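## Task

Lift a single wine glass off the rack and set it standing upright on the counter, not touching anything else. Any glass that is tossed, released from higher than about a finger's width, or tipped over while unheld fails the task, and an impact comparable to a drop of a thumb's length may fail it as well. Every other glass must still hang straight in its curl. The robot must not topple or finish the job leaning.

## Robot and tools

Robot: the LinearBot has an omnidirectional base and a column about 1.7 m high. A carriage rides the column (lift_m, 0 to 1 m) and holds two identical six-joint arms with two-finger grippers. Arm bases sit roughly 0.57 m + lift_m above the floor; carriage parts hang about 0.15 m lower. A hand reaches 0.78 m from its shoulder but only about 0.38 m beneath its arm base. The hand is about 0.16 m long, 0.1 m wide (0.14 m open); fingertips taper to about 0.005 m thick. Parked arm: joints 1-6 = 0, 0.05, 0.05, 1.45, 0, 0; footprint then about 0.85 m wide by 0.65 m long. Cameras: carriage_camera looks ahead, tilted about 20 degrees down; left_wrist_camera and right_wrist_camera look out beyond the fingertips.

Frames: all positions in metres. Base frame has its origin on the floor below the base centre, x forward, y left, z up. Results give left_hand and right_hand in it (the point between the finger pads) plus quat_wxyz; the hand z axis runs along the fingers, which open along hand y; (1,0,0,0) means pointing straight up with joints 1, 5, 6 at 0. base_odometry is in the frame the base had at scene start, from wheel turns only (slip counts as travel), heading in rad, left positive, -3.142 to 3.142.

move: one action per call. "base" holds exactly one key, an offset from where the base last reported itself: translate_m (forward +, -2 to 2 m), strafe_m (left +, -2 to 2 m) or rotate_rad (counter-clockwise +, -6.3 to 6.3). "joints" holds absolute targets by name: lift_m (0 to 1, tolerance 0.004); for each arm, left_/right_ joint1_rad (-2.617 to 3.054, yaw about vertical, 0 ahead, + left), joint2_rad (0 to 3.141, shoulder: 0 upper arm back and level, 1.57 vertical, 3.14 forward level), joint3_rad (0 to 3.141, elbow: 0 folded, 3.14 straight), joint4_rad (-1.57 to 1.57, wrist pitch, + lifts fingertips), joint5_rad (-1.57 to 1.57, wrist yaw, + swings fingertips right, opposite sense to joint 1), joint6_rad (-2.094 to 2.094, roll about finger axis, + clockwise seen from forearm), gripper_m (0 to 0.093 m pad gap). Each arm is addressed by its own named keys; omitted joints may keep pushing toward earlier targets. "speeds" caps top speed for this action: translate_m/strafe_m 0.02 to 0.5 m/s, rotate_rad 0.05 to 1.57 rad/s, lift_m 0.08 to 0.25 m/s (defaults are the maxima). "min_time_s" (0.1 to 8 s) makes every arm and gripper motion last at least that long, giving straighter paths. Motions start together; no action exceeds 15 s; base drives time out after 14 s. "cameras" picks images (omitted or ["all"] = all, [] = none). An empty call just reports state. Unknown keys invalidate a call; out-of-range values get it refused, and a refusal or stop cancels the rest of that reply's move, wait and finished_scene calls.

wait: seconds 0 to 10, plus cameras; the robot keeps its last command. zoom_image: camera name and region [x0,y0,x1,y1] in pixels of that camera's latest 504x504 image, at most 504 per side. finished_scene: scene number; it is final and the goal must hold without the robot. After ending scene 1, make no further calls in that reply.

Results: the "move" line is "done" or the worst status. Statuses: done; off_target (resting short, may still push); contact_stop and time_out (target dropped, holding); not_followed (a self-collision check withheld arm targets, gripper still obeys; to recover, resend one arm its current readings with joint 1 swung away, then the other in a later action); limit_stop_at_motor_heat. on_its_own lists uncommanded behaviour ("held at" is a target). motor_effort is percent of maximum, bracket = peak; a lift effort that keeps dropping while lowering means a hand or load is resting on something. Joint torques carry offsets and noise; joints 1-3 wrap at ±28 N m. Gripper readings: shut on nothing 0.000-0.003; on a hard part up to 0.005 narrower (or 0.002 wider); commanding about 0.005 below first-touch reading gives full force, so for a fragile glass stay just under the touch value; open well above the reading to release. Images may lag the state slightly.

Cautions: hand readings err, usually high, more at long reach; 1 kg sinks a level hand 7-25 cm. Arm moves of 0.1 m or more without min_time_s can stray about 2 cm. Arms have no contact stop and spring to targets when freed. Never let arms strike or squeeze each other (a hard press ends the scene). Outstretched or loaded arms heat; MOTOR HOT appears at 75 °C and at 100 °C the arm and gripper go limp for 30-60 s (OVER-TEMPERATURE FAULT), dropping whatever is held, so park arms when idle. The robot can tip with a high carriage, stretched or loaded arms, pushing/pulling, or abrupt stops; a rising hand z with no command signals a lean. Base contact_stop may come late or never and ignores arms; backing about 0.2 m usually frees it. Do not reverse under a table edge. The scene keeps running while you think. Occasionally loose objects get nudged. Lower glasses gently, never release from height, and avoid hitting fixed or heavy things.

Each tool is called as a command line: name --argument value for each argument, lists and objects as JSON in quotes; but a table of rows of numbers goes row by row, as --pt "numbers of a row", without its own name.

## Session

move

Scene clock: 0.00 s.
Joint torques (N m): no reading
base_odometry: x=+0.000 y=+0.000 heading=+0.000
base_status: not commanded
joint_positions: lift_m=+0.300 left_joint1_rad=+0.012 left_joint2_rad=+0.032 left_joint3_rad=+0.061 left_joint4_rad=+1.447 left_joint5_rad=-0.046 left_joint6_rad=+0.006 left_gripper_m=+0.09396 right_joint1_rad=-0.009 right_joint2_rad=+0.040 right_joint3_rad=+0.042 right_joint4_rad=+1.467 right_joint5_rad=+0.022 right_joint6_rad=-0.010 right_gripper_m=+0.09396
joint_status: not commanded
motor_effort: lift_m=+22 drive_wheels=-1
left_hand: x=+0.2545 y=+0.3237 z=+1.3209 quat_wxyz=(+0.999, -0.023, +0.047, +0.010) (m; base frame)
right_hand: x=+0.2578 y=-0.3195 z=+1.3166 quat_wxyz=(+0.999, +0.011, +0.051, -0.010) (m; base frame)
pictures: carriage_camera, left_wrist_camera, right_wrist_camera

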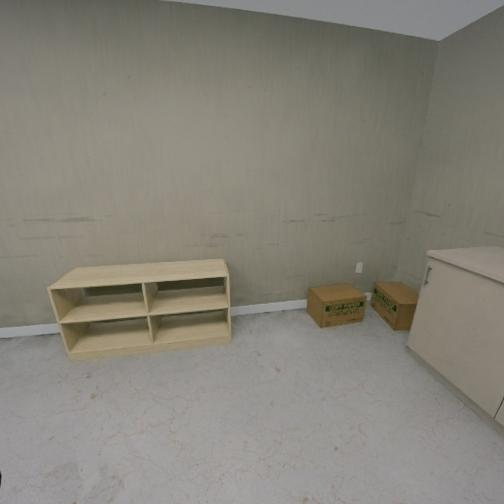

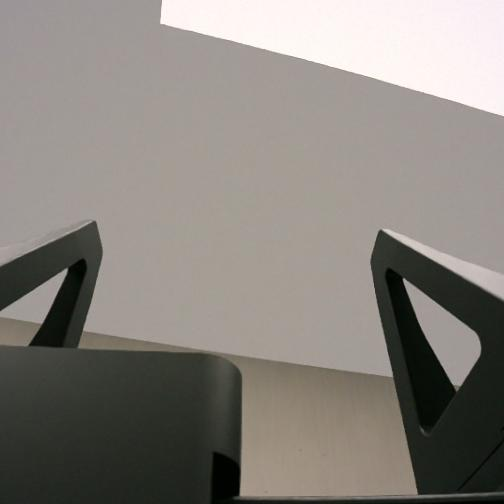

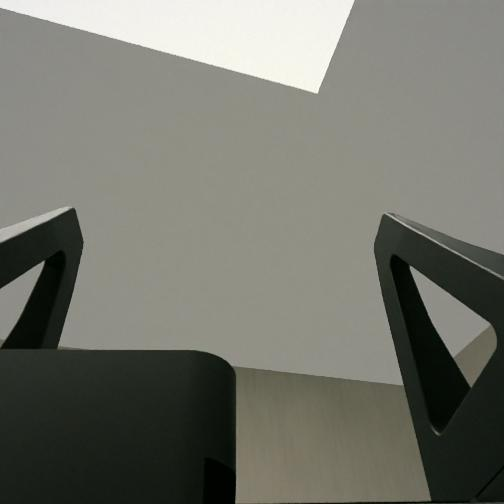

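move --base '{"rotate_rad": -1.3}' --joints '{"lift_m": 0.33}' --cameras '["carriage_camera"]'

Scene clock: 5.80 s.
Joint torques (N m): left_arm=[-0.32 4.3 6.71 -0.21 -0.02 0.02] | right_arm=[0.65 3.84 6.84 -0.15 -0.12 0.05]
move: done
base_odometry: x=+0.000 y=+0.000 heading=-1.300
base_status: done
joint_positions: lift_m=+0.330 left_joint1_rad=+0.012 left_joint2_rad=+0.032 left_joint3_rad=+0.061 left_joint4_rad=+1.447 left_joint5_rad=-0.046 left_joint6_rad=+0.006 left_gripper_m=+0.09396 right_joint1_rad=-0.009 right_joint2_rad=+0.040 right_joint3_rad=+0.042 right_joint4_rad=+1.467 right_joint5_rad=+0.022 right_joint6_rad=-0.010 right_gripper_m=+0.09396
joint_status: all done
motor_effort: lift_m=+23(29) drive_wheels=+1(6)
left_hand: x=+0.2545 y=+0.3237 z=+1.3508 quat_wxyz=(+0.999, -0.023, +0.048, +0.010) (m; base frame)
right_hand: x=+0.2579 y=-0.3195 z=+1.3464 quat_wxyz=(+0.999, +0.011, +0.051, -0.010) (m; base frame)
pictures: carriage_camera

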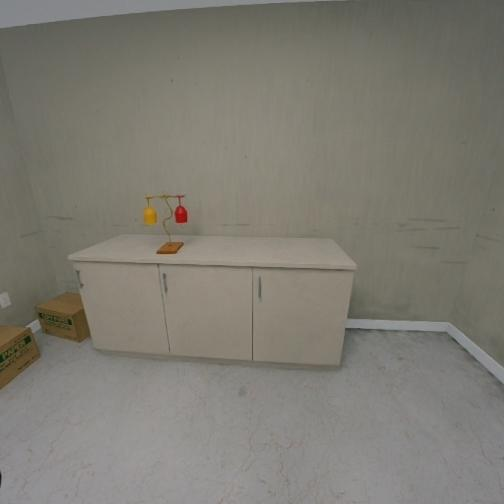

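move --base '{"rotate_rad": -0.078}' --cameras '[]'

move --base '{"strafe_m": 0.58}' --speeds '{"strafe_m": 0.4}' --cameras '[]'

move --base '{"translate_m": 0.8}' --speeds '{"translate_m": 0.4}' --cameras '["carriage_camera"]'

Scene clock: 12.23 s.
Joint torques (N m): left_arm=[-0.16 4.26 6.8 -0.23 0.03 0.06] | right_arm=[0.65 3.78 6.78 -0.16 -0.12 0.05]
move: done
base_odometry: x=+0.000 y=+0.000 heading=-1.378
base_status: done
joint_positions: lift_m=+0.330 left_joint1_rad=+0.012 left_joint2_rad=+0.032 left_joint3_rad=+0.061 left_joint4_rad=+1.447 left_joint5_rad=-0.046 left_joint6_rad=+0.006 left_gripper_m=+0.09396 right_joint1_rad=-0.009 right_joint2_rad=+0.040 right_joint3_rad=+0.042 right_joint4_rad=+1.467 right_joint5_rad=+0.022 right_joint6_rad=-0.010 right_gripper_m=+0.09396
joint_status: not commanded
motor_effort: lift_m=+23(24) drive_wheels=+1(5)
left_hand: x=+0.2545 y=+0.3237 z=+1.3508 quat_wxyz=(+0.999, -0.023, +0.048, +0.010) (m; base frame)
right_hand: x=+0.2579 y=-0.3195 z=+1.3464 quat_wxyz=(+0.999, +0.011, +0.051, -0.010) (m; base frame)
pictures: none
No camera images: "cameras" was empty.

Scene clock: 15.57 s.
Joint torques (N m): left_arm=[-0.09 4.31 6.54 -0.21 0.03 0.07] | right_arm=[0.73 3.78 6.79 -0.17 -0.13 0.05]
move: done
base_odometry: x=+0.569 y=+0.111 heading=-1.378
base_status: done
joint_positions: lift_m=+0.330 left_joint1_rad=+0.011 left_joint2_rad=+0.032 left_joint3_rad=+0.061 left_joint4_rad=+1.447 left_joint5_rad=-0.046 left_joint6_rad=+0.006 left_gripper_m=+0.09396 right_joint1_rad=-0.009 right_joint2_rad=+0.040 right_joint3_rad=+0.042 right_joint4_rad=+1.467 right_joint5_rad=+0.022 right_joint6_rad=-0.010 right_gripper_m=+0.09396
joint_status: not commanded
motor_effort: lift_m=+24(24) drive_wheels=-4(10)
left_hand: x=+0.2545 y=+0.3237 z=+1.3508 quat_wxyz=(+0.999, -0.023, +0.048, +0.010) (m; base frame)
right_hand: x=+0.2579 y=-0.3195 z=+1.3464 quat_wxyz=(+0.999, +0.011, +0.051, -0.010) (m; base frame)
pictures: none
No camera images: "cameras" was empty.

Scene clock: 19.57 s.
Joint torques (N m): left_arm=[-0.35 4.19 6.65 -0.2 -0.02 0.07] | right_arm=[0.64 3.77 6.76 -0.17 -0.11 0.05]
move: done
base_odometry: x=+0.723 y=-0.674 heading=-1.378
base_status: done
joint_positions: lift_m=+0.330 left_joint1_rad=+0.011 left_joint2_rad=+0.032 left_joint3_rad=+0.061 left_joint4_rad=+1.447 left_joint5_rad=-0.046 left_joint6_rad=+0.006 left_gripper_m=+0.09396 right_joint1_rad=-0.009 right_joint2_rad=+0.040 right_joint3_rad=+0.042 right_joint4_rad=+1.467 right_joint5_rad=+0.022 right_joint6_rad=-0.010 right_gripper_m=+0.09396
joint_status: not commanded
motor_effort: lift_m=+24(24) drive_wheels=+0(8)
left_hand: x=+0.2545 y=+0.3237 z=+1.3508 quat_wxyz=(+0.999, -0.023, +0.048, +0.010) (m; base frame)
right_hand: x=+0.2577 y=-0.3195 z=+1.3465 quat_wxyz=(+0.999, +0.011, +0.050, -0.010) (m; base frame)
pictures: carriage_camera

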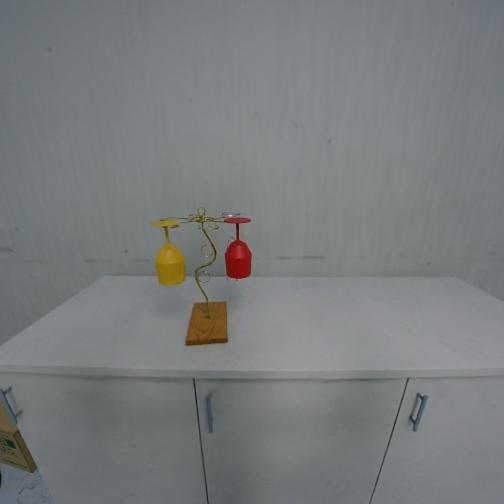

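zoom_image --camera "carriage_camera" --region '[140, 190, 270, 350]'

Scaled by 3.150 from the camera's 504x504 image, which has a finer 720x720 frame.

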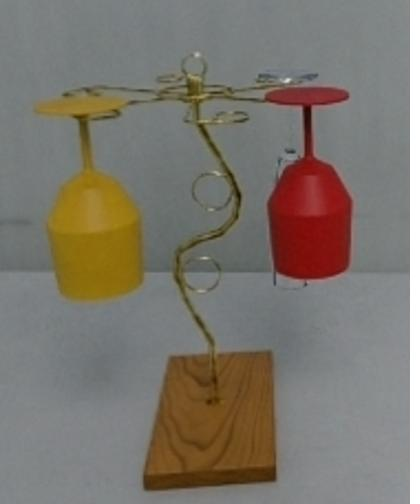

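move --joints '{"lift_m": 0.2}' --cameras '["carriage_camera"]'

zoom_image --camera "carriage_camera" --region '[140, 150, 270, 310]'

Scene clock: 26.57 s.
Joint torques (N m): left_arm=[-0.24 4.37 6.6 -0.23 -0.03 0.05] | right_arm=[0.66 3.82 6.71 -0.14 -0.09 0.04]
move: done
base_odometry: x=+0.723 y=-0.674 heading=-1.378
base_status: not commanded
joint_positions: lift_m=+0.200 left_joint1_rad=+0.011 left_joint2_rad=+0.032 left_joint3_rad=+0.061 left_joint4_rad=+1.447 left_joint5_rad=-0.046 left_joint6_rad=+0.006 left_gripper_m=+0.09396 right_joint1_rad=-0.009 right_joint2_rad=+0.040 right_joint3_rad=+0.042 right_joint4_rad=+1.467 right_joint5_rad=+0.022 right_joint6_rad=-0.010 right_gripper_m=+0.09396
joint_status: all done
motor_effort: lift_m=+21(21) drive_wheels=-3(3)
left_hand: x=+0.2545 y=+0.3237 z=+1.2212 quat_wxyz=(+0.999, -0.023, +0.048, +0.010) (m; base frame)
right_hand: x=+0.2577 y=-0.3195 z=+1.2169 quat_wxyz=(+0.999, +0.011, +0.050, -0.010) (m; base frame)
pictures: carriage_camera

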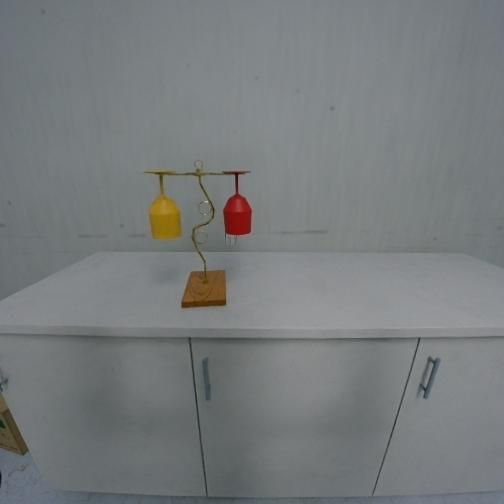

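Scaled by 3.150 from the camera's 504x504 image, which has a finer 720x720 frame.

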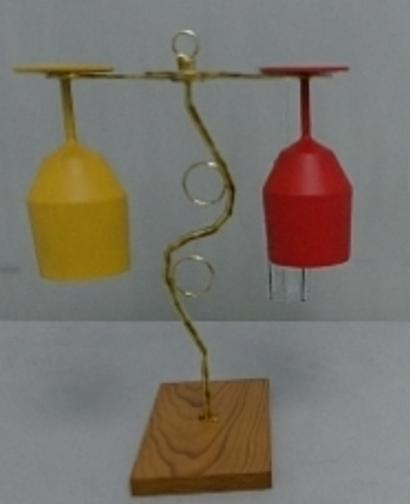

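move --base '{"strafe_m": 0.32}' --speeds '{"strafe_m": 0.3}' --joints '{"lift_m": 0.45}' --cameras '["carriage_camera"]'

zoom_image --camera "carriage_camera" --region '[240, 220, 400, 400]'

move --base '{"translate_m": 0.15}' --speeds '{"translate_m": 0.2}' --cameras '["carriage_camera"]'

zoom_image --camera "carriage_camera" --region '[260, 240, 440, 440]'

Scene clock: 42.77 s.
Joint torques (N m): left_arm=[-0.23 4.12 6.54 -0.23 0.02 0.04] | right_arm=[0.75 3.81 6.87 -0.17 -0.08 0.06]
move: done
base_odometry: x=+1.037 y=-0.613 heading=-1.378
base_status: done
joint_positions: lift_m=+0.450 left_joint1_rad=+0.011 left_joint2_rad=+0.032 left_joint3_rad=+0.061 left_joint4_rad=+1.447 left_joint5_rad=-0.046 left_joint6_rad=+0.006 left_gripper_m=+0.09396 right_joint1_rad=-0.009 right_joint2_rad=+0.040 right_joint3_rad=+0.042 right_joint4_rad=+1.467 right_joint5_rad=+0.022 right_joint6_rad=-0.010 right_gripper_m=+0.09396
joint_status: all done
motor_effort: lift_m=+23(29) drive_wheels=+0(7)
left_hand: x=+0.2546 y=+0.3237 z=+1.4708 quat_wxyz=(+0.999, -0.023, +0.048, +0.010) (m; base frame)
right_hand: x=+0.2577 y=-0.3195 z=+1.4665 quat_wxyz=(+0.999, +0.011, +0.050, -0.010) (m; base frame)
pictures: carriage_camera

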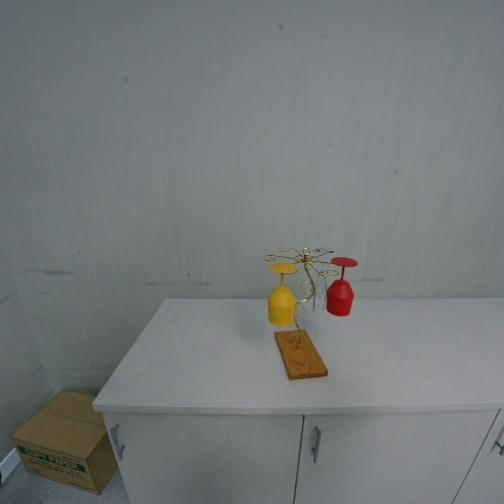

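Scaled by 2.800 from the camera's 504x504 image, which has a finer 720x720 frame.

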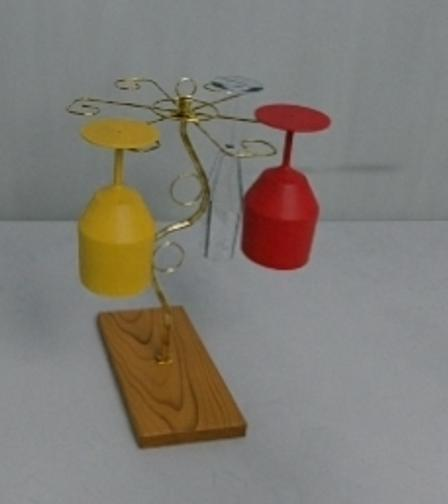

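Scene clock: 44.60 s.
Joint torques (N m): left_arm=[-0.27 4.18 6.61 -0.14 -0.01 0.05] | right_arm=[0.69 3.79 6.95 -0.15 -0.11 0.04]
move: done
base_odometry: x=+1.066 y=-0.760 heading=-1.378
base_status: done
joint_positions: lift_m=+0.450 left_joint1_rad=+0.011 left_joint2_rad=+0.032 left_joint3_rad=+0.061 left_joint4_rad=+1.445 left_joint5_rad=-0.046 left_joint6_rad=+0.006 left_gripper_m=+0.09396 right_joint1_rad=-0.009 right_joint2_rad=+0.040 right_joint3_rad=+0.042 right_joint4_rad=+1.465 right_joint5_rad=+0.022 right_joint6_rad=-0.010 right_gripper_m=+0.09396
joint_status: not commanded
motor_effort: lift_m=+23(24) drive_wheels=-3(8)
left_hand: x=+0.2551 y=+0.3237 z=+1.4707 quat_wxyz=(+0.998, -0.023, +0.049, +0.010) (m; base frame)
right_hand: x=+0.2582 y=-0.3195 z=+1.4664 quat_wxyz=(+0.999, +0.011, +0.051, -0.010) (m; base frame)
pictures: carriage_camera

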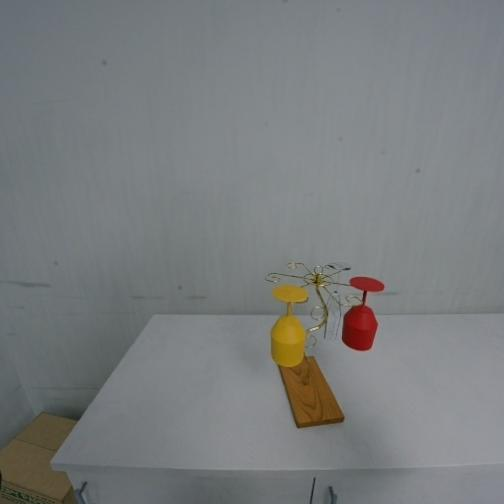

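Scaled by 2.520 from the camera's 504x504 image, which has a finer 720x720 frame.

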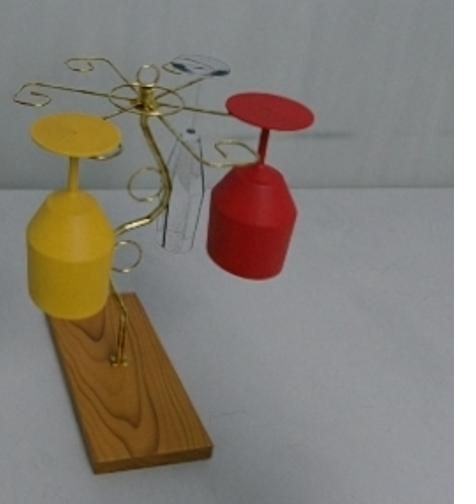

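move --base '{"translate_m": -0.15}' --speeds '{"translate_m": 0.3}' --joints '{"lift_m": 0.3}' --cameras '[]'

move --base '{"strafe_m": -0.41}' --speeds '{"strafe_m": 0.3}' --joints '{"left_joint1_rad": 0.785, "left_joint2_rad": 2.0, "left_joint3_rad": 2.0, "left_joint4_rad": 0, "left_joint5_rad": 0, "left_joint6_rad": 0, "left_gripper_m": 0.093}' --cameras '["carriage_camera"]'

zoom_image --camera "carriage_camera" --region '[120, 180, 260, 340]'

Scene clock: 56.43 s.
Joint torques (N m): left_arm=[-0.35 4.26 6.63 -0.2 -0.01 0.04] | right_arm=[0.69 3.84 6.84 -0.15 -0.12 0.04]
move: done
base_odometry: x=+1.037 y=-0.613 heading=-1.378
base_status: done
joint_positions: lift_m=+0.300 left_joint1_rad=+0.011 left_joint2_rad=+0.032 left_joint3_rad=+0.061 left_joint4_rad=+1.446 left_joint5_rad=-0.046 left_joint6_rad=+0.006 left_gripper_m=+0.09396 right_joint1_rad=-0.009 right_joint2_rad=+0.040 right_joint3_rad=+0.042 right_joint4_rad=+1.465 right_joint5_rad=+0.022 right_joint6_rad=-0.010 right_gripper_m=+0.09396
joint_status: all done
motor_effort: lift_m=+20(21) drive_wheels=-3(9)
left_hand: x=+0.2547 y=+0.3237 z=+1.3211 quat_wxyz=(+0.999, -0.023, +0.048, +0.010) (m; base frame)
right_hand: x=+0.2583 y=-0.3195 z=+1.3168 quat_wxyz=(+0.999, +0.011, +0.052, -0.010) (m; base frame)
pictures: none
No camera images: "cameras" was empty.

Scene clock: 59.40 s.
Joint torques (N m): left_arm=[0.24 -10.48 10.85 1.9 0.05 -0.02] | right_arm=[0.69 3.74 6.82 -0.13 -0.12 0.06]
move: done
base_odometry: x=+0.635 y=-0.691 heading=-1.378
base_status: done
joint_positions: lift_m=+0.300 left_joint1_rad=+0.779 left_joint2_rad=+1.985 left_joint3_rad=+1.975 left_joint4_rad=+0.010 left_joint5_rad=-0.009 left_joint6_rad=+0.006 left_gripper_m=+0.09309 right_joint1_rad=-0.009 right_joint2_rad=+0.040 right_joint3_rad=+0.042 right_joint4_rad=+1.465 right_joint5_rad=+0.022 right_joint6_rad=-0.010 right_gripper_m=+0.09396
joint_status: all done
motor_effort: lift_m=+21(21) drive_wheels=-2(6)
left_hand: x=+0.6717 y=+0.7519 z=+1.2980 quat_wxyz=(+0.652, -0.270, +0.654, +0.273) (m; base frame)
right_hand: x=+0.2583 y=-0.3195 z=+1.3168 quat_wxyz=(+0.999, +0.011, +0.052, -0.010) (m; base frame)
pictures: carriage_camera

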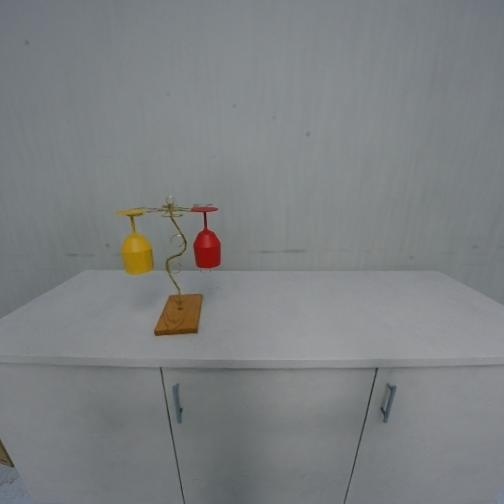

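Scaled by 3.150 from the camera's 504x504 image, which has a finer 720x720 frame.

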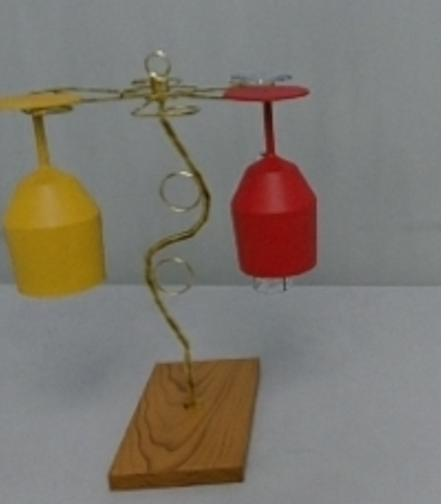

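move --joints '{"left_joint1_rad": 0.785, "left_joint2_rad": 2.0, "left_joint3_rad": 2.0, "left_joint4_rad": -1.57, "left_joint5_rad": 1.57, "left_joint6_rad": -1.57, "lift_m": 0.19}' --min_time_s 2 --cameras '["carriage_camera","left_wrist_camera"]'

Scene clock: 62.77 s.
Joint torques (N m): left_arm=[0.2 -9.32 7.92 0.18 0.62 -0.07] | right_arm=[0.68 3.78 6.84 -0.13 -0.12 0.04]
move: done
base_odometry: x=+0.635 y=-0.691 heading=-1.378
base_status: not commanded
joint_positions: lift_m=+0.190 left_joint1_rad=+0.779 left_joint2_rad=+1.991 left_joint3_rad=+1.987 left_joint4_rad=-1.555 left_joint5_rad=+1.542 left_joint6_rad=-1.560 left_gripper_m=+0.09309 right_joint1_rad=-0.009 right_joint2_rad=+0.040 right_joint3_rad=+0.042 right_joint4_rad=+1.465 right_joint5_rad=+0.022 right_joint6_rad=-0.010 right_gripper_m=+0.09396
joint_status: all done
joint sent to its limit — left_joint4_rad, lower limit; left_joint5_rad, upper limit.
motor_effort: lift_m=+20(21) drive_wheels=-2(3)
left_hand: x=+0.6199 y=+0.4544 z=+1.1102 quat_wxyz=(-0.261, -0.658, +0.284, -0.646) (m; base frame)
right_hand: x=+0.2583 y=-0.3195 z=+1.2068 quat_wxyz=(+0.999, +0.011, +0.052, -0.010) (m; base frame)
pictures: carriage_camera, left_wrist_camera

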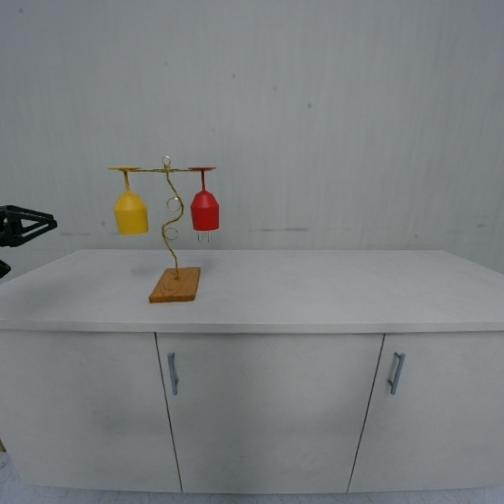

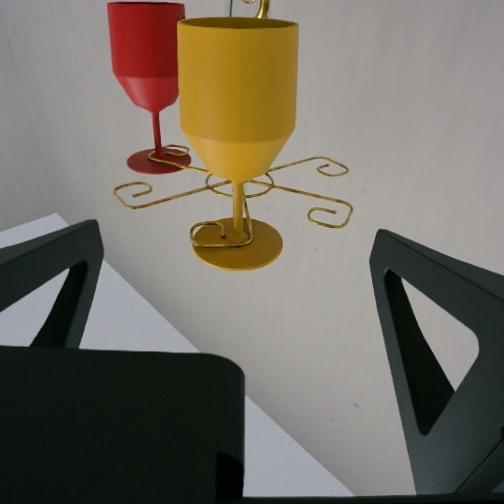

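move --base '{"translate_m": 0.04}' --speeds '{"translate_m": 0.15}' --joints '{"lift_m": 0.185}' --cameras '[]'

move --base '{"strafe_m": -0.08}' --speeds '{"strafe_m": 0.1}' --cameras '[]'

move --base '{"translate_m": 0.04}' --speeds '{"translate_m": 0.1}' --cameras '["carriage_camera","left_wrist_camera"]'

Scene clock: 69.17 s.
Joint torques (N m): left_arm=[-0.03 -9.37 8.06 0.2 0.61 0] | right_arm=[0.69 3.81 6.75 -0.16 -0.11 0.06]
move: done
base_odometry: x=+0.642 y=-0.731 heading=-1.378
base_status: done
joint_positions: lift_m=+0.185 left_joint1_rad=+0.780 left_joint2_rad=+1.992 left_joint3_rad=+1.988 left_joint4_rad=-1.561 left_joint5_rad=+1.547 left_joint6_rad=-1.561 left_gripper_m=+0.09309 right_joint1_rad=-0.009 right_joint2_rad=+0.040 right_joint3_rad=+0.042 right_joint4_rad=+1.467 right_joint5_rad=+0.022 right_joint6_rad=-0.010 right_gripper_m=+0.09396
joint_status: all done
motor_effort: lift_m=+20(21) drive_wheels=-4(7)
left_hand: x=+0.6196 y=+0.4546 z=+1.1059 quat_wxyz=(-0.264, -0.658, +0.281, -0.647) (m; base frame)
right_hand: x=+0.2579 y=-0.3195 z=+1.2019 quat_wxyz=(+0.999, +0.011, +0.051, -0.010) (m; base frame)
pictures: none
No camera images: "cameras" was empty.

Scene clock: 70.77 s.
Joint torques (N m): left_arm=[-0.02 -9.5 7.86 0.18 0.58 -0.02] | right_arm=[0.72 3.84 6.79 -0.15 -0.12 0.03]
move: done
base_odometry: x=+0.564 y=-0.746 heading=-1.378
base_status: done
joint_positions: lift_m=+0.185 left_joint1_rad=+0.780 left_joint2_rad=+1.992 left_joint3_rad=+1.988 left_joint4_rad=-1.561 left_joint5_rad=+1.547 left_joint6_rad=-1.561 left_gripper_m=+0.09309 right_joint1_rad=-0.009 right_joint2_rad=+0.040 right_joint3_rad=+0.042 right_joint4_rad=+1.467 right_joint5_rad=+0.022 right_joint6_rad=-0.010 right_gripper_m=+0.09396
joint_status: not commanded
motor_effort: lift_m=+20(20) drive_wheels=+0(6)
left_hand: x=+0.6196 y=+0.4546 z=+1.1059 quat_wxyz=(-0.264, -0.658, +0.281, -0.647) (m; base frame)
right_hand: x=+0.2579 y=-0.3195 z=+1.2019 quat_wxyz=(+0.999, +0.011, +0.051, -0.010) (m; base frame)
pictures: none
No camera images: "cameras" was empty.

Scene clock: 71.87 s.
Joint torques (N m): left_arm=[0.06 -9.43 7.87 0.18 0.59 -0.01] | right_arm=[0.68 3.78 6.72 -0.16 -0.11 0.05]
move: done
base_odometry: x=+0.571 y=-0.786 heading=-1.379
base_status: done
joint_positions: lift_m=+0.185 left_joint1_rad=+0.781 left_joint2_rad=+1.992 left_joint3_rad=+1.988 left_joint4_rad=-1.561 left_joint5_rad=+1.547 left_joint6_rad=-1.561 left_gripper_m=+0.09309 right_joint1_rad=-0.009 right_joint2_rad=+0.040 right_joint3_rad=+0.042 right_joint4_rad=+1.466 right_joint5_rad=+0.022 right_joint6_rad=-0.010 right_gripper_m=+0.09396
joint_status: not commanded
motor_effort: lift_m=+20(20) drive_wheels=-4(8)
left_hand: x=+0.6195 y=+0.4547 z=+1.1059 quat_wxyz=(-0.264, -0.658, +0.280, -0.647) (m; base frame)
right_hand: x=+0.2581 y=-0.3195 z=+1.2019 quat_wxyz=(+0.999, +0.011, +0.051, -0.010) (m; base frame)
pictures: carriage_camera, left_wrist_camera

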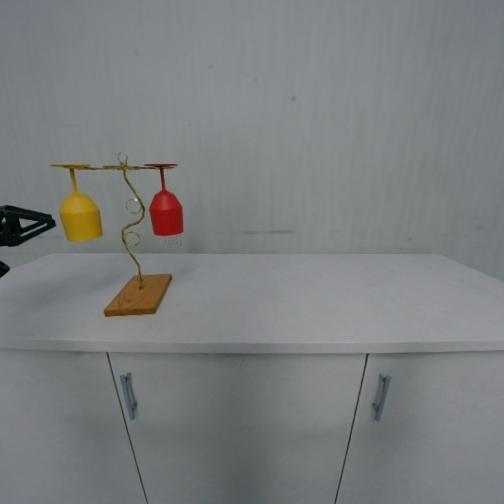

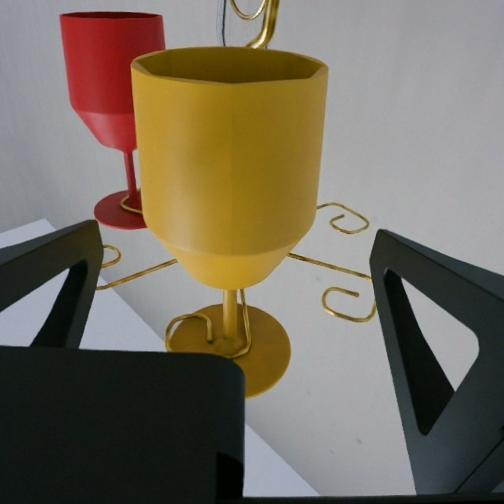

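move --base '{"translate_m": 0.012}' --speeds '{"translate_m": 0.08}' --cameras '[]'

move --base '{"strafe_m": -0.021}' --speeds '{"strafe_m": 0.08}' --cameras '[]'

move --base '{"translate_m": 0.006}' --speeds '{"translate_m": 0.08}' --cameras '["left_wrist_camera"]'

Scene clock: 74.90 s.
Joint torques (N m): left_arm=[-0.17 -9.37 7.97 0.2 0.58 -0.02] | right_arm=[0.68 3.84 6.87 -0.15 -0.11 0.05]
move: done
base_odometry: x=+0.574 y=-0.797 heading=-1.379
base_status: done
joint_positions: lift_m=+0.185 left_joint1_rad=+0.781 left_joint2_rad=+1.992 left_joint3_rad=+1.988 left_joint4_rad=-1.561 left_joint5_rad=+1.547 left_joint6_rad=-1.561 left_gripper_m=+0.09309 right_joint1_rad=-0.009 right_joint2_rad=+0.040 right_joint3_rad=+0.042 right_joint4_rad=+1.466 right_joint5_rad=+0.022 right_joint6_rad=-0.010 right_gripper_m=+0.09396
joint_status: not commanded
motor_effort: lift_m=+20(20) drive_wheels=-4(7)
left_hand: x=+0.6194 y=+0.4550 z=+1.1059 quat_wxyz=(-0.264, -0.658, +0.280, -0.647) (m; base frame)
right_hand: x=+0.2580 y=-0.3195 z=+1.2019 quat_wxyz=(+0.999, +0.011, +0.051, -0.010) (m; base frame)
pictures: none
No camera images: "cameras" was empty.

Scene clock: 75.80 s.
Joint torques (N m): left_arm=[0.2 -9.14 7.97 0.22 0.61 -0.06] | right_arm=[0.65 3.82 6.56 -0.15 -0.09 0.04]
move: done
base_odometry: x=+0.553 y=-0.801 heading=-1.379
base_status: done
joint_positions: lift_m=+0.185 left_joint1_rad=+0.781 left_joint2_rad=+1.992 left_joint3_rad=+1.988 left_joint4_rad=-1.561 left_joint5_rad=+1.547 left_joint6_rad=-1.561 left_gripper_m=+0.09309 right_joint1_rad=-0.009 right_joint2_rad=+0.040 right_joint3_rad=+0.042 right_joint4_rad=+1.466 right_joint5_rad=+0.022 right_joint6_rad=-0.010 right_gripper_m=+0.09396
joint_status: not commanded
motor_effort: lift_m=+20(20) drive_wheels=-3(6)
left_hand: x=+0.6195 y=+0.4547 z=+1.1059 quat_wxyz=(-0.264, -0.658, +0.280, -0.647) (m; base frame)
right_hand: x=+0.2580 y=-0.3196 z=+1.2019 quat_wxyz=(+0.999, +0.011, +0.051, -0.010) (m; base frame)
pictures: none
No camera images: "cameras" was empty.

Scene clock: 76.47 s.
Joint torques (N m): left_arm=[0.01 -9.44 8.01 0.21 0.57 -0.03] | right_arm=[0.66 3.86 6.8 -0.16 -0.12 0.05]
move: done
base_odometry: x=+0.554 y=-0.807 heading=-1.379
base_status: done
joint_positions: lift_m=+0.185 left_joint1_rad=+0.782 left_joint2_rad=+1.992 left_joint3_rad=+1.988 left_joint4_rad=-1.561 left_joint5_rad=+1.547 left_joint6_rad=-1.561 left_gripper_m=+0.09309 right_joint1_rad=-0.009 right_joint2_rad=+0.040 right_joint3_rad=+0.042 right_joint4_rad=+1.465 right_joint5_rad=+0.022 right_joint6_rad=-0.010 right_gripper_m=+0.09396
joint_status: not commanded
motor_effort: lift_m=+20(20) drive_wheels=-3(7)
left_hand: x=+0.6193 y=+0.4551 z=+1.1059 quat_wxyz=(-0.264, -0.658, +0.280, -0.647) (m; base frame)
right_hand: x=+0.2584 y=-0.3196 z=+1.2018 quat_wxyz=(+0.999, +0.011, +0.052, -0.010) (m; base frame)
pictures: left_wrist_camera

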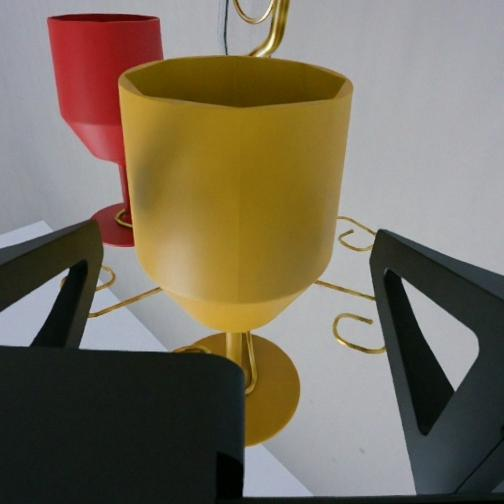

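move --base '{"translate_m": 0.004}' --speeds '{"translate_m": 0.05}' --cameras '[]'

move --base '{"strafe_m": -0.008}' --speeds '{"strafe_m": 0.05}' --cameras '[]'

move --base '{"translate_m": 0.008}' --speeds '{"translate_m": 0.05}' --cameras '[]'

move --base '{"strafe_m": -0.006}' --speeds '{"strafe_m": 0.05}' --cameras '["left_wrist_camera", "carriage_camera"]'

Scene clock: 78.93 s.
Joint torques (N m): left_arm=[-0.18 -9.57 8.08 0.23 0.56 0.01] | right_arm=[0.65 3.63 6.89 -0.16 -0.11 0.05]
move: done
base_odometry: x=+0.555 y=-0.811 heading=-1.379
base_status: done
joint_positions: lift_m=+0.185 left_joint1_rad=+0.782 left_joint2_rad=+1.993 left_joint3_rad=+1.988 left_joint4_rad=-1.562 left_joint5_rad=+1.548 left_joint6_rad=-1.562 left_gripper_m=+0.09309 right_joint1_rad=-0.009 right_joint2_rad=+0.040 right_joint3_rad=+0.042 right_joint4_rad=+1.467 right_joint5_rad=+0.022 right_joint6_rad=-0.010 right_gripper_m=+0.09396
joint_status: not commanded
motor_effort: lift_m=+20(20) drive_wheels=+1(8)
left_hand: x=+0.6194 y=+0.4554 z=+1.1057 quat_wxyz=(-0.265, -0.658, +0.279, -0.647) (m; base frame)
right_hand: x=+0.2579 y=-0.3196 z=+1.2019 quat_wxyz=(+0.999, +0.011, +0.051, -0.010) (m; base frame)
pictures: none
No camera images: "cameras" was empty.

Scene clock: 79.60 s.
Joint torques (N m): left_arm=[-0.06 -9.54 7.72 0.23 0.6 -0.05] | right_arm=[0.62 3.82 6.8 -0.14 -0.12 0.04]
move: done
base_odometry: x=+0.547 y=-0.813 heading=-1.379
base_status: done
joint_positions: lift_m=+0.185 left_joint1_rad=+0.782 left_joint2_rad=+1.993 left_joint3_rad=+1.988 left_joint4_rad=-1.563 left_joint5_rad=+1.549 left_joint6_rad=-1.562 left_gripper_m=+0.09309 right_joint1_rad=-0.009 right_joint2_rad=+0.040 right_joint3_rad=+0.042 right_joint4_rad=+1.467 right_joint5_rad=+0.022 right_joint6_rad=-0.010 right_gripper_m=+0.09396
joint_status: not commanded
motor_effort: lift_m=+20(20) drive_wheels=-3(5)
left_hand: x=+0.6194 y=+0.4554 z=+1.1057 quat_wxyz=(-0.265, -0.658, +0.279, -0.647) (m; base frame)
right_hand: x=+0.2579 y=-0.3195 z=+1.2019 quat_wxyz=(+0.999, +0.011, +0.051, -0.010) (m; base frame)
pictures: none
No camera images: "cameras" was empty.

Scene clock: 80.27 s.
Joint torques (N m): left_arm=[-0.25 -9.52 7.76 0.22 0.59 -0.03] | right_arm=[0.64 3.79 6.82 -0.14 -0.11 0.05]
move: done
base_odometry: x=+0.548 y=-0.821 heading=-1.379
base_status: done
joint_positions: lift_m=+0.185 left_joint1_rad=+0.782 left_joint2_rad=+1.993 left_joint3_rad=+1.988 left_joint4_rad=-1.563 left_joint5_rad=+1.549 left_joint6_rad=-1.562 left_gripper_m=+0.09309 right_joint1_rad=-0.009 right_joint2_rad=+0.040 right_joint3_rad=+0.042 right_joint4_rad=+1.467 right_joint5_rad=+0.022 right_joint6_rad=-0.010 right_gripper_m=+0.09396
joint_status: not commanded
motor_effort: lift_m=+20(20) drive_wheels=-4(6)
left_hand: x=+0.6194 y=+0.4554 z=+1.1057 quat_wxyz=(-0.265, -0.658, +0.279, -0.647) (m; base frame)
right_hand: x=+0.2579 y=-0.3195 z=+1.2019 quat_wxyz=(+0.999, +0.011, +0.051, -0.010) (m; base frame)
pictures: none
No camera images: "cameras" was empty.

Scene clock: 80.90 s.
Joint torques (N m): left_arm=[-0.09 -9.65 7.92 0.23 0.62 -0.02] | right_arm=[0.64 3.73 6.78 -0.16 -0.11 0.06]
move: done
base_odometry: x=+0.543 y=-0.822 heading=-1.379
base_status: done
joint_positions: lift_m=+0.185 left_joint1_rad=+0.783 left_joint2_rad=+1.993 left_joint3_rad=+1.988 left_joint4_rad=-1.563 left_joint5_rad=+1.549 left_joint6_rad=-1.562 left_gripper_m=+0.09309 right_joint1_rad=-0.009 right_joint2_rad=+0.040 right_joint3_rad=+0.042 right_joint4_rad=+1.467 right_joint5_rad=+0.022 right_joint6_rad=-0.010 right_gripper_m=+0.09396
joint_status: not commanded
motor_effort: lift_m=+20(20) drive_wheels=-3(5)
left_hand: x=+0.6193 y=+0.4555 z=+1.1057 quat_wxyz=(-0.265, -0.658, +0.278, -0.647) (m; base frame)
right_hand: x=+0.2579 y=-0.3195 z=+1.2019 quat_wxyz=(+0.999, +0.011, +0.051, -0.010) (m; base frame)
pictures: carriage_camera, left_wrist_camera

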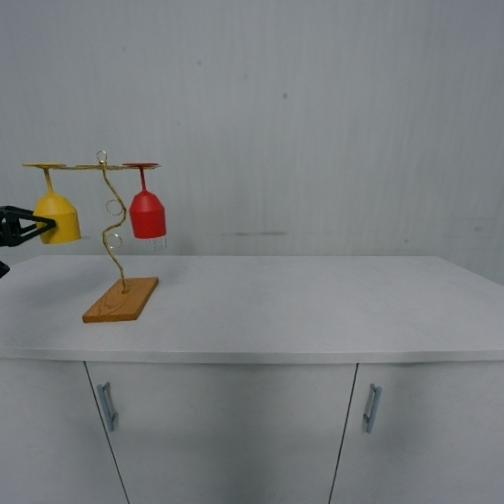

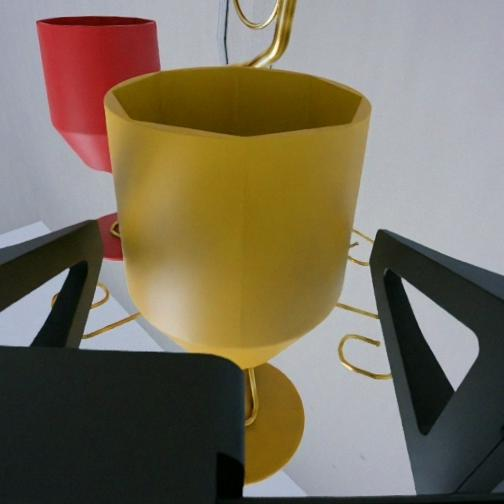

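move --base '{"translate_m": 0.006}' --speeds '{"translate_m": 0.05}' --cameras '[]'

move --base '{"strafe_m": -0.008}' --speeds '{"strafe_m": 0.05}' --cameras '[]'

move --base '{"translate_m": 0.007}' --speeds '{"translate_m": 0.05}' --cameras '[]'

move --base '{"strafe_m": -0.005}' --speeds '{"strafe_m": 0.05}' --cameras '["left_wrist_camera", "carriage_camera"]'

Scene clock: 84.03 s.
Joint torques (N m): left_arm=[-0.08 -9.61 8.12 0.17 0.58 -0.06] | right_arm=[0.64 3.78 6.83 -0.13 -0.12 0.05]
move: done
base_odometry: x=+0.544 y=-0.828 heading=-1.379
base_status: done
joint_positions: lift_m=+0.185 left_joint1_rad=+0.783 left_joint2_rad=+1.993 left_joint3_rad=+1.988 left_joint4_rad=-1.563 left_joint5_rad=+1.549 left_joint6_rad=-1.562 left_gripper_m=+0.09309 right_joint1_rad=-0.009 right_joint2_rad=+0.040 right_joint3_rad=+0.042 right_joint4_rad=+1.466 right_joint5_rad=+0.022 right_joint6_rad=-0.010 right_gripper_m=+0.09396
joint_status: not commanded
motor_effort: lift_m=+20(20) drive_wheels=+1(7)
left_hand: x=+0.6193 y=+0.4557 z=+1.1057 quat_wxyz=(-0.264, -0.658, +0.278, -0.647) (m; base frame)
right_hand: x=+0.2580 y=-0.3195 z=+1.2019 quat_wxyz=(+0.999, +0.011, +0.051, -0.010) (m; base frame)
pictures: none
No camera images: "cameras" was empty.

Scene clock: 84.70 s.
Joint torques (N m): left_arm=[0.03 -9.58 7.94 0.22 0.59 0] | right_arm=[0.59 3.74 6.84 -0.13 -0.1 0.05]
move: done
base_odometry: x=+0.536 y=-0.829 heading=-1.379
base_status: done
joint_positions: lift_m=+0.185 left_joint1_rad=+0.782 left_joint2_rad=+1.993 left_joint3_rad=+1.988 left_joint4_rad=-1.563 left_joint5_rad=+1.549 left_joint6_rad=-1.562 left_gripper_m=+0.09309 right_joint1_rad=-0.009 right_joint2_rad=+0.040 right_joint3_rad=+0.042 right_joint4_rad=+1.466 right_joint5_rad=+0.022 right_joint6_rad=-0.010 right_gripper_m=+0.09396
joint_status: not commanded
motor_effort: lift_m=+20(20) drive_wheels=-3(5)
left_hand: x=+0.6194 y=+0.4554 z=+1.1057 quat_wxyz=(-0.265, -0.658, +0.279, -0.647) (m; base frame)
right_hand: x=+0.2580 y=-0.3195 z=+1.2019 quat_wxyz=(+0.999, +0.011, +0.051, -0.010) (m; base frame)
pictures: none
No camera images: "cameras" was empty.

Scene clock: 85.33 s.
Joint torques (N m): left_arm=[-0.01 -9.33 7.99 0.17 0.57 -0.02] | right_arm=[0.62 3.77 6.83 -0.13 -0.11 0.05]
move: done
base_odometry: x=+0.537 y=-0.836 heading=-1.380
base_status: done
joint_positions: lift_m=+0.185 left_joint1_rad=+0.782 left_joint2_rad=+1.993 left_joint3_rad=+1.988 left_joint4_rad=-1.563 left_joint5_rad=+1.549 left_joint6_rad=-1.562 left_gripper_m=+0.09309 right_joint1_rad=-0.009 right_joint2_rad=+0.040 right_joint3_rad=+0.042 right_joint4_rad=+1.465 right_joint5_rad=+0.022 right_joint6_rad=-0.010 right_gripper_m=+0.09396
joint_status: not commanded
motor_effort: lift_m=+20(20) drive_wheels=-4(7)
left_hand: x=+0.6194 y=+0.4554 z=+1.1057 quat_wxyz=(-0.265, -0.658, +0.278, -0.647) (m; base frame)
right_hand: x=+0.2583 y=-0.3195 z=+1.2018 quat_wxyz=(+0.999, +0.011, +0.052, -0.010) (m; base frame)
pictures: none
No camera images: "cameras" was empty.

Scene clock: 86.00 s.
Joint torques (N m): left_arm=[-0.14 -9.5 7.95 0.23 0.58 -0.02] | right_arm=[0.61 3.78 6.69 -0.13 -0.12 0.03]
move: done
base_odometry: x=+0.532 y=-0.837 heading=-1.379
base_status: done
joint_positions: lift_m=+0.185 left_joint1_rad=+0.783 left_joint2_rad=+1.993 left_joint3_rad=+1.988 left_joint4_rad=-1.563 left_joint5_rad=+1.549 left_joint6_rad=-1.562 left_gripper_m=+0.09309 right_joint1_rad=-0.008 right_joint2_rad=+0.040 right_joint3_rad=+0.042 right_joint4_rad=+1.465 right_joint5_rad=+0.022 right_joint6_rad=-0.010 right_gripper_m=+0.09396
joint_status: not commanded
motor_effort: lift_m=+20(20) drive_wheels=-3(7)
left_hand: x=+0.6193 y=+0.4555 z=+1.1057 quat_wxyz=(-0.265, -0.658, +0.278, -0.647) (m; base frame)
right_hand: x=+0.2583 y=-0.3195 z=+1.2018 quat_wxyz=(+0.999, +0.011, +0.052, -0.010) (m; base frame)
pictures: carriage_camera, left_wrist_camera

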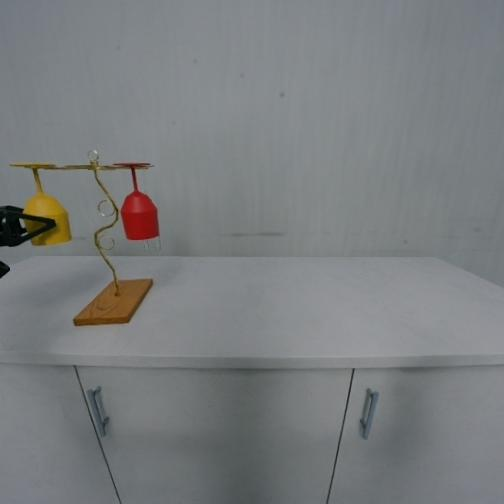

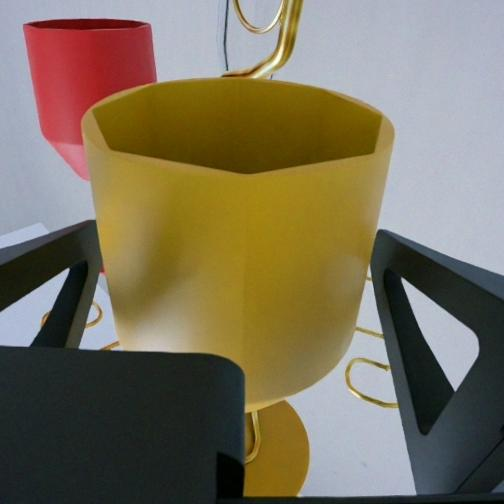

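move --joints '{"left_gripper_m": 0.074}' --min_time_s 2 --cameras '["left_wrist_camera", "carriage_camera"]'

zoom_image --camera "carriage_camera" --region '[0, 140, 170, 340]'

Scene clock: 90.30 s.
Joint torques (N m): left_arm=[-0.08 -9.54 7.97 0.2 0.55 -0.07] | right_arm=[0.64 3.82 6.83 -0.14 -0.11 0.05]
move: off_target
base_odometry: x=+0.532 y=-0.837 heading=-1.379
base_status: not commanded
joint_positions: lift_m=+0.185 left_joint1_rad=+0.783 left_joint2_rad=+1.993 left_joint3_rad=+1.988 left_joint4_rad=-1.563 left_joint5_rad=+1.549 left_joint6_rad=-1.562 left_gripper_m=+0.07823 right_joint1_rad=-0.008 right_joint2_rad=+0.040 right_joint3_rad=+0.042 right_joint4_rad=+1.465 right_joint5_rad=+0.022 right_joint6_rad=-0.010 right_gripper_m=+0.09396
joint_status: left_gripper_m off_target (ended at +0.07825, target +0.07400)
motor_effort: lift_m=+20(20) drive_wheels=-3(4)
left_hand: x=+0.6193 y=+0.4555 z=+1.1057 quat_wxyz=(-0.265, -0.658, +0.278, -0.647) (m; base frame)
right_hand: x=+0.2583 y=-0.3195 z=+1.2018 quat_wxyz=(+0.999, +0.011, +0.052, -0.010) (m; base frame)
pictures: carriage_camera, left_wrist_camera

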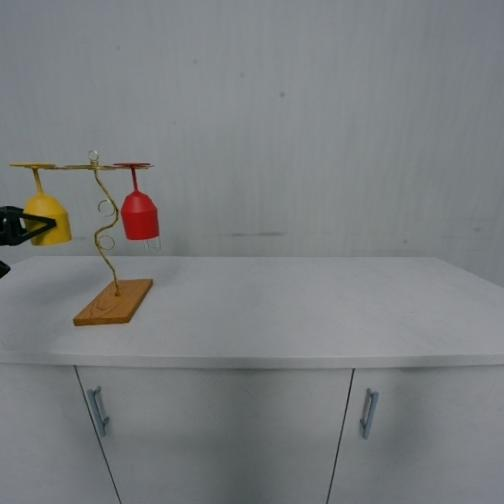

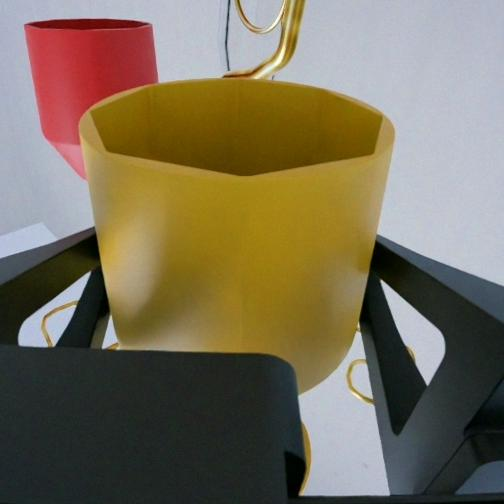

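Scaled by 2.520 from the camera's 504x504 image, which has a finer 720x720 frame.

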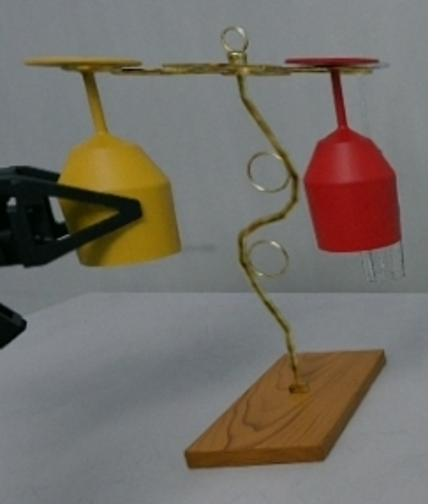

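move --joints '{"left_gripper_m": 0.071, "lift_m": 0.197}' --speeds '{"lift_m": 0.08}' --cameras '["left_wrist_camera", "carriage_camera"]'

zoom_image --camera "carriage_camera" --region '[0, 140, 170, 340]'

Scene clock: 95.03 s.
Joint torques (N m): left_arm=[-0.1 -9.7 8.05 0.2 0.59 -0.01] | right_arm=[0.59 3.78 6.83 -0.17 -0.12 0.04]
move: off_target
base_odometry: x=+0.532 y=-0.837 heading=-1.379
base_status: not commanded
joint_positions: lift_m=+0.197 left_joint1_rad=+0.783 left_joint2_rad=+1.995 left_joint3_rad=+1.988 left_joint4_rad=-1.563 left_joint5_rad=+1.547 left_joint6_rad=-1.562 left_gripper_m=+0.07823 right_joint1_rad=-0.008 right_joint2_rad=+0.040 right_joint3_rad=+0.042 right_joint4_rad=+1.465 right_joint5_rad=+0.022 right_joint6_rad=-0.010 right_gripper_m=+0.09396
joint_status: left_gripper_m off_target (ended at +0.07823, target +0.07100); the others done
motor_effort: lift_m=+23(28) drive_wheels=-3(4)
left_hand: x=+0.6196 y=+0.4558 z=+1.1164 quat_wxyz=(-0.265, -0.659, +0.278, -0.646) (m; base frame)
right_hand: x=+0.2584 y=-0.3195 z=+1.2134 quat_wxyz=(+0.999, +0.011, +0.052, -0.010) (m; base frame)
pictures: carriage_camera, left_wrist_camera

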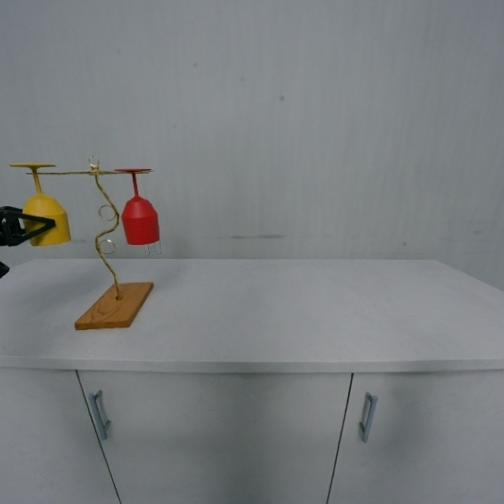

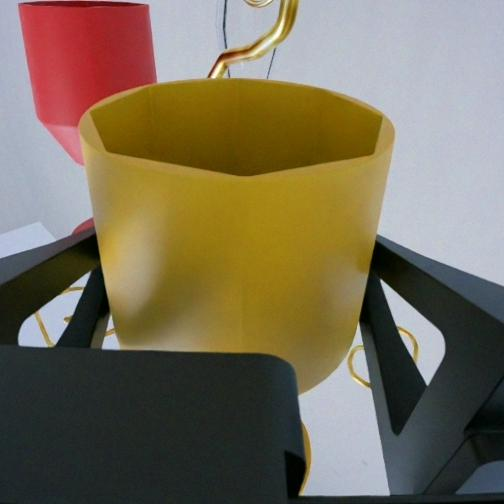

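Scaled by 2.520 from the camera's 504x504 image, which has a finer 720x720 frame.

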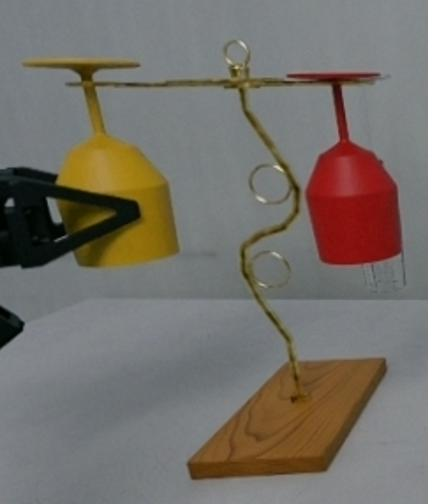

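move --base '{"translate_m": 0.0042}' --speeds '{"translate_m": 0.04}' --cameras '[]'

move --base '{"strafe_m": -0.0103}' --speeds '{"strafe_m": 0.04}' --cameras '[]'

move --base '{"translate_m": 0.0085}' --speeds '{"translate_m": 0.04}' --cameras '["carriage_camera"]'

zoom_image --camera "carriage_camera" --region '[0, 140, 170, 340]'

Scene clock: 97.30 s.
Joint torques (N m): left_arm=[0.12 -9.69 8.01 0.19 0.57 -0.05] | right_arm=[0.54 3.79 6.84 -0.14 -0.12 0.03]
move: done
base_odometry: x=+0.533 y=-0.841 heading=-1.380
base_status: done
joint_positions: lift_m=+0.197 left_joint1_rad=+0.783 left_joint2_rad=+1.995 left_joint3_rad=+1.988 left_joint4_rad=-1.563 left_joint5_rad=+1.547 left_joint6_rad=-1.562 left_gripper_m=+0.07823 right_joint1_rad=-0.008 right_joint2_rad=+0.040 right_joint3_rad=+0.042 right_joint4_rad=+1.465 right_joint5_rad=+0.022 right_joint6_rad=-0.010 right_gripper_m=+0.09396
joint_status: not commanded
motor_effort: lift_m=+23(23) drive_wheels=-4(7)
left_hand: x=+0.6195 y=+0.4560 z=+1.1164 quat_wxyz=(-0.265, -0.659, +0.278, -0.646) (m; base frame)
right_hand: x=+0.2584 y=-0.3195 z=+1.2134 quat_wxyz=(+0.999, +0.011, +0.052, -0.010) (m; base frame)
pictures: none
No camera images: "cameras" was empty.

Scene clock: 98.10 s.
Joint torques (N m): left_arm=[-0.14 -9.66 7.87 0.18 0.62 0] | right_arm=[0.62 3.81 6.79 -0.14 -0.13 0.04]
move: done
base_odometry: x=+0.523 y=-0.843 heading=-1.379
base_status: done
joint_positions: lift_m=+0.197 left_joint1_rad=+0.783 left_joint2_rad=+1.995 left_joint3_rad=+1.988 left_joint4_rad=-1.563 left_joint5_rad=+1.547 left_joint6_rad=-1.562 left_gripper_m=+0.07823 right_joint1_rad=-0.008 right_joint2_rad=+0.040 right_joint3_rad=+0.042 right_joint4_rad=+1.465 right_joint5_rad=+0.022 right_joint6_rad=-0.010 right_gripper_m=+0.09396
joint_status: not commanded
motor_effort: lift_m=+23(23) drive_wheels=+1(5)
left_hand: x=+0.6195 y=+0.4561 z=+1.1164 quat_wxyz=(-0.265, -0.659, +0.278, -0.647) (m; base frame)
right_hand: x=+0.2584 y=-0.3195 z=+1.2134 quat_wxyz=(+0.999, +0.011, +0.052, -0.010) (m; base frame)
pictures: none
No camera images: "cameras" was empty.

Scene clock: 98.77 s.
Joint torques (N m): left_arm=[-0.18 -9.62 7.94 0.23 0.6 -0.04] | right_arm=[0.55 3.79 6.84 -0.17 -0.12 0.05]
move: done
base_odometry: x=+0.524 y=-0.851 heading=-1.380
base_status: done
joint_positions: lift_m=+0.197 left_joint1_rad=+0.784 left_joint2_rad=+1.995 left_joint3_rad=+1.988 left_joint4_rad=-1.563 left_joint5_rad=+1.547 left_joint6_rad=-1.562 left_gripper_m=+0.07823 right_joint1_rad=-0.008 right_joint2_rad=+0.040 right_joint3_rad=+0.042 right_joint4_rad=+1.465 right_joint5_rad=+0.022 right_joint6_rad=-0.010 right_gripper_m=+0.09396
joint_status: not commanded
motor_effort: lift_m=+23(23) drive_wheels=+1(5)
left_hand: x=+0.6194 y=+0.4563 z=+1.1164 quat_wxyz=(-0.265, -0.659, +0.278, -0.647) (m; base frame)
right_hand: x=+0.2583 y=-0.3195 z=+1.2135 quat_wxyz=(+0.999, +0.011, +0.052, -0.010) (m; base frame)
pictures: carriage_camera

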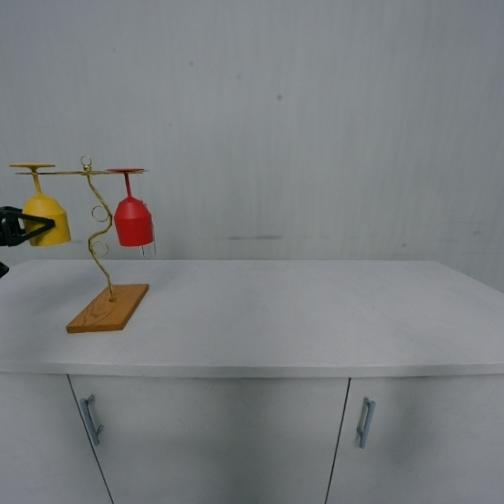

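Scaled by 2.520 from the camera's 504x504 image, which has a finer 720x720 frame.

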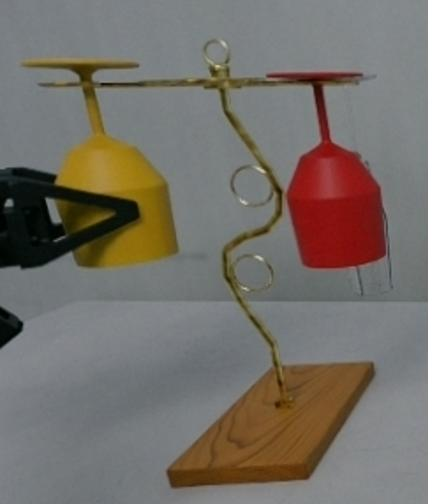

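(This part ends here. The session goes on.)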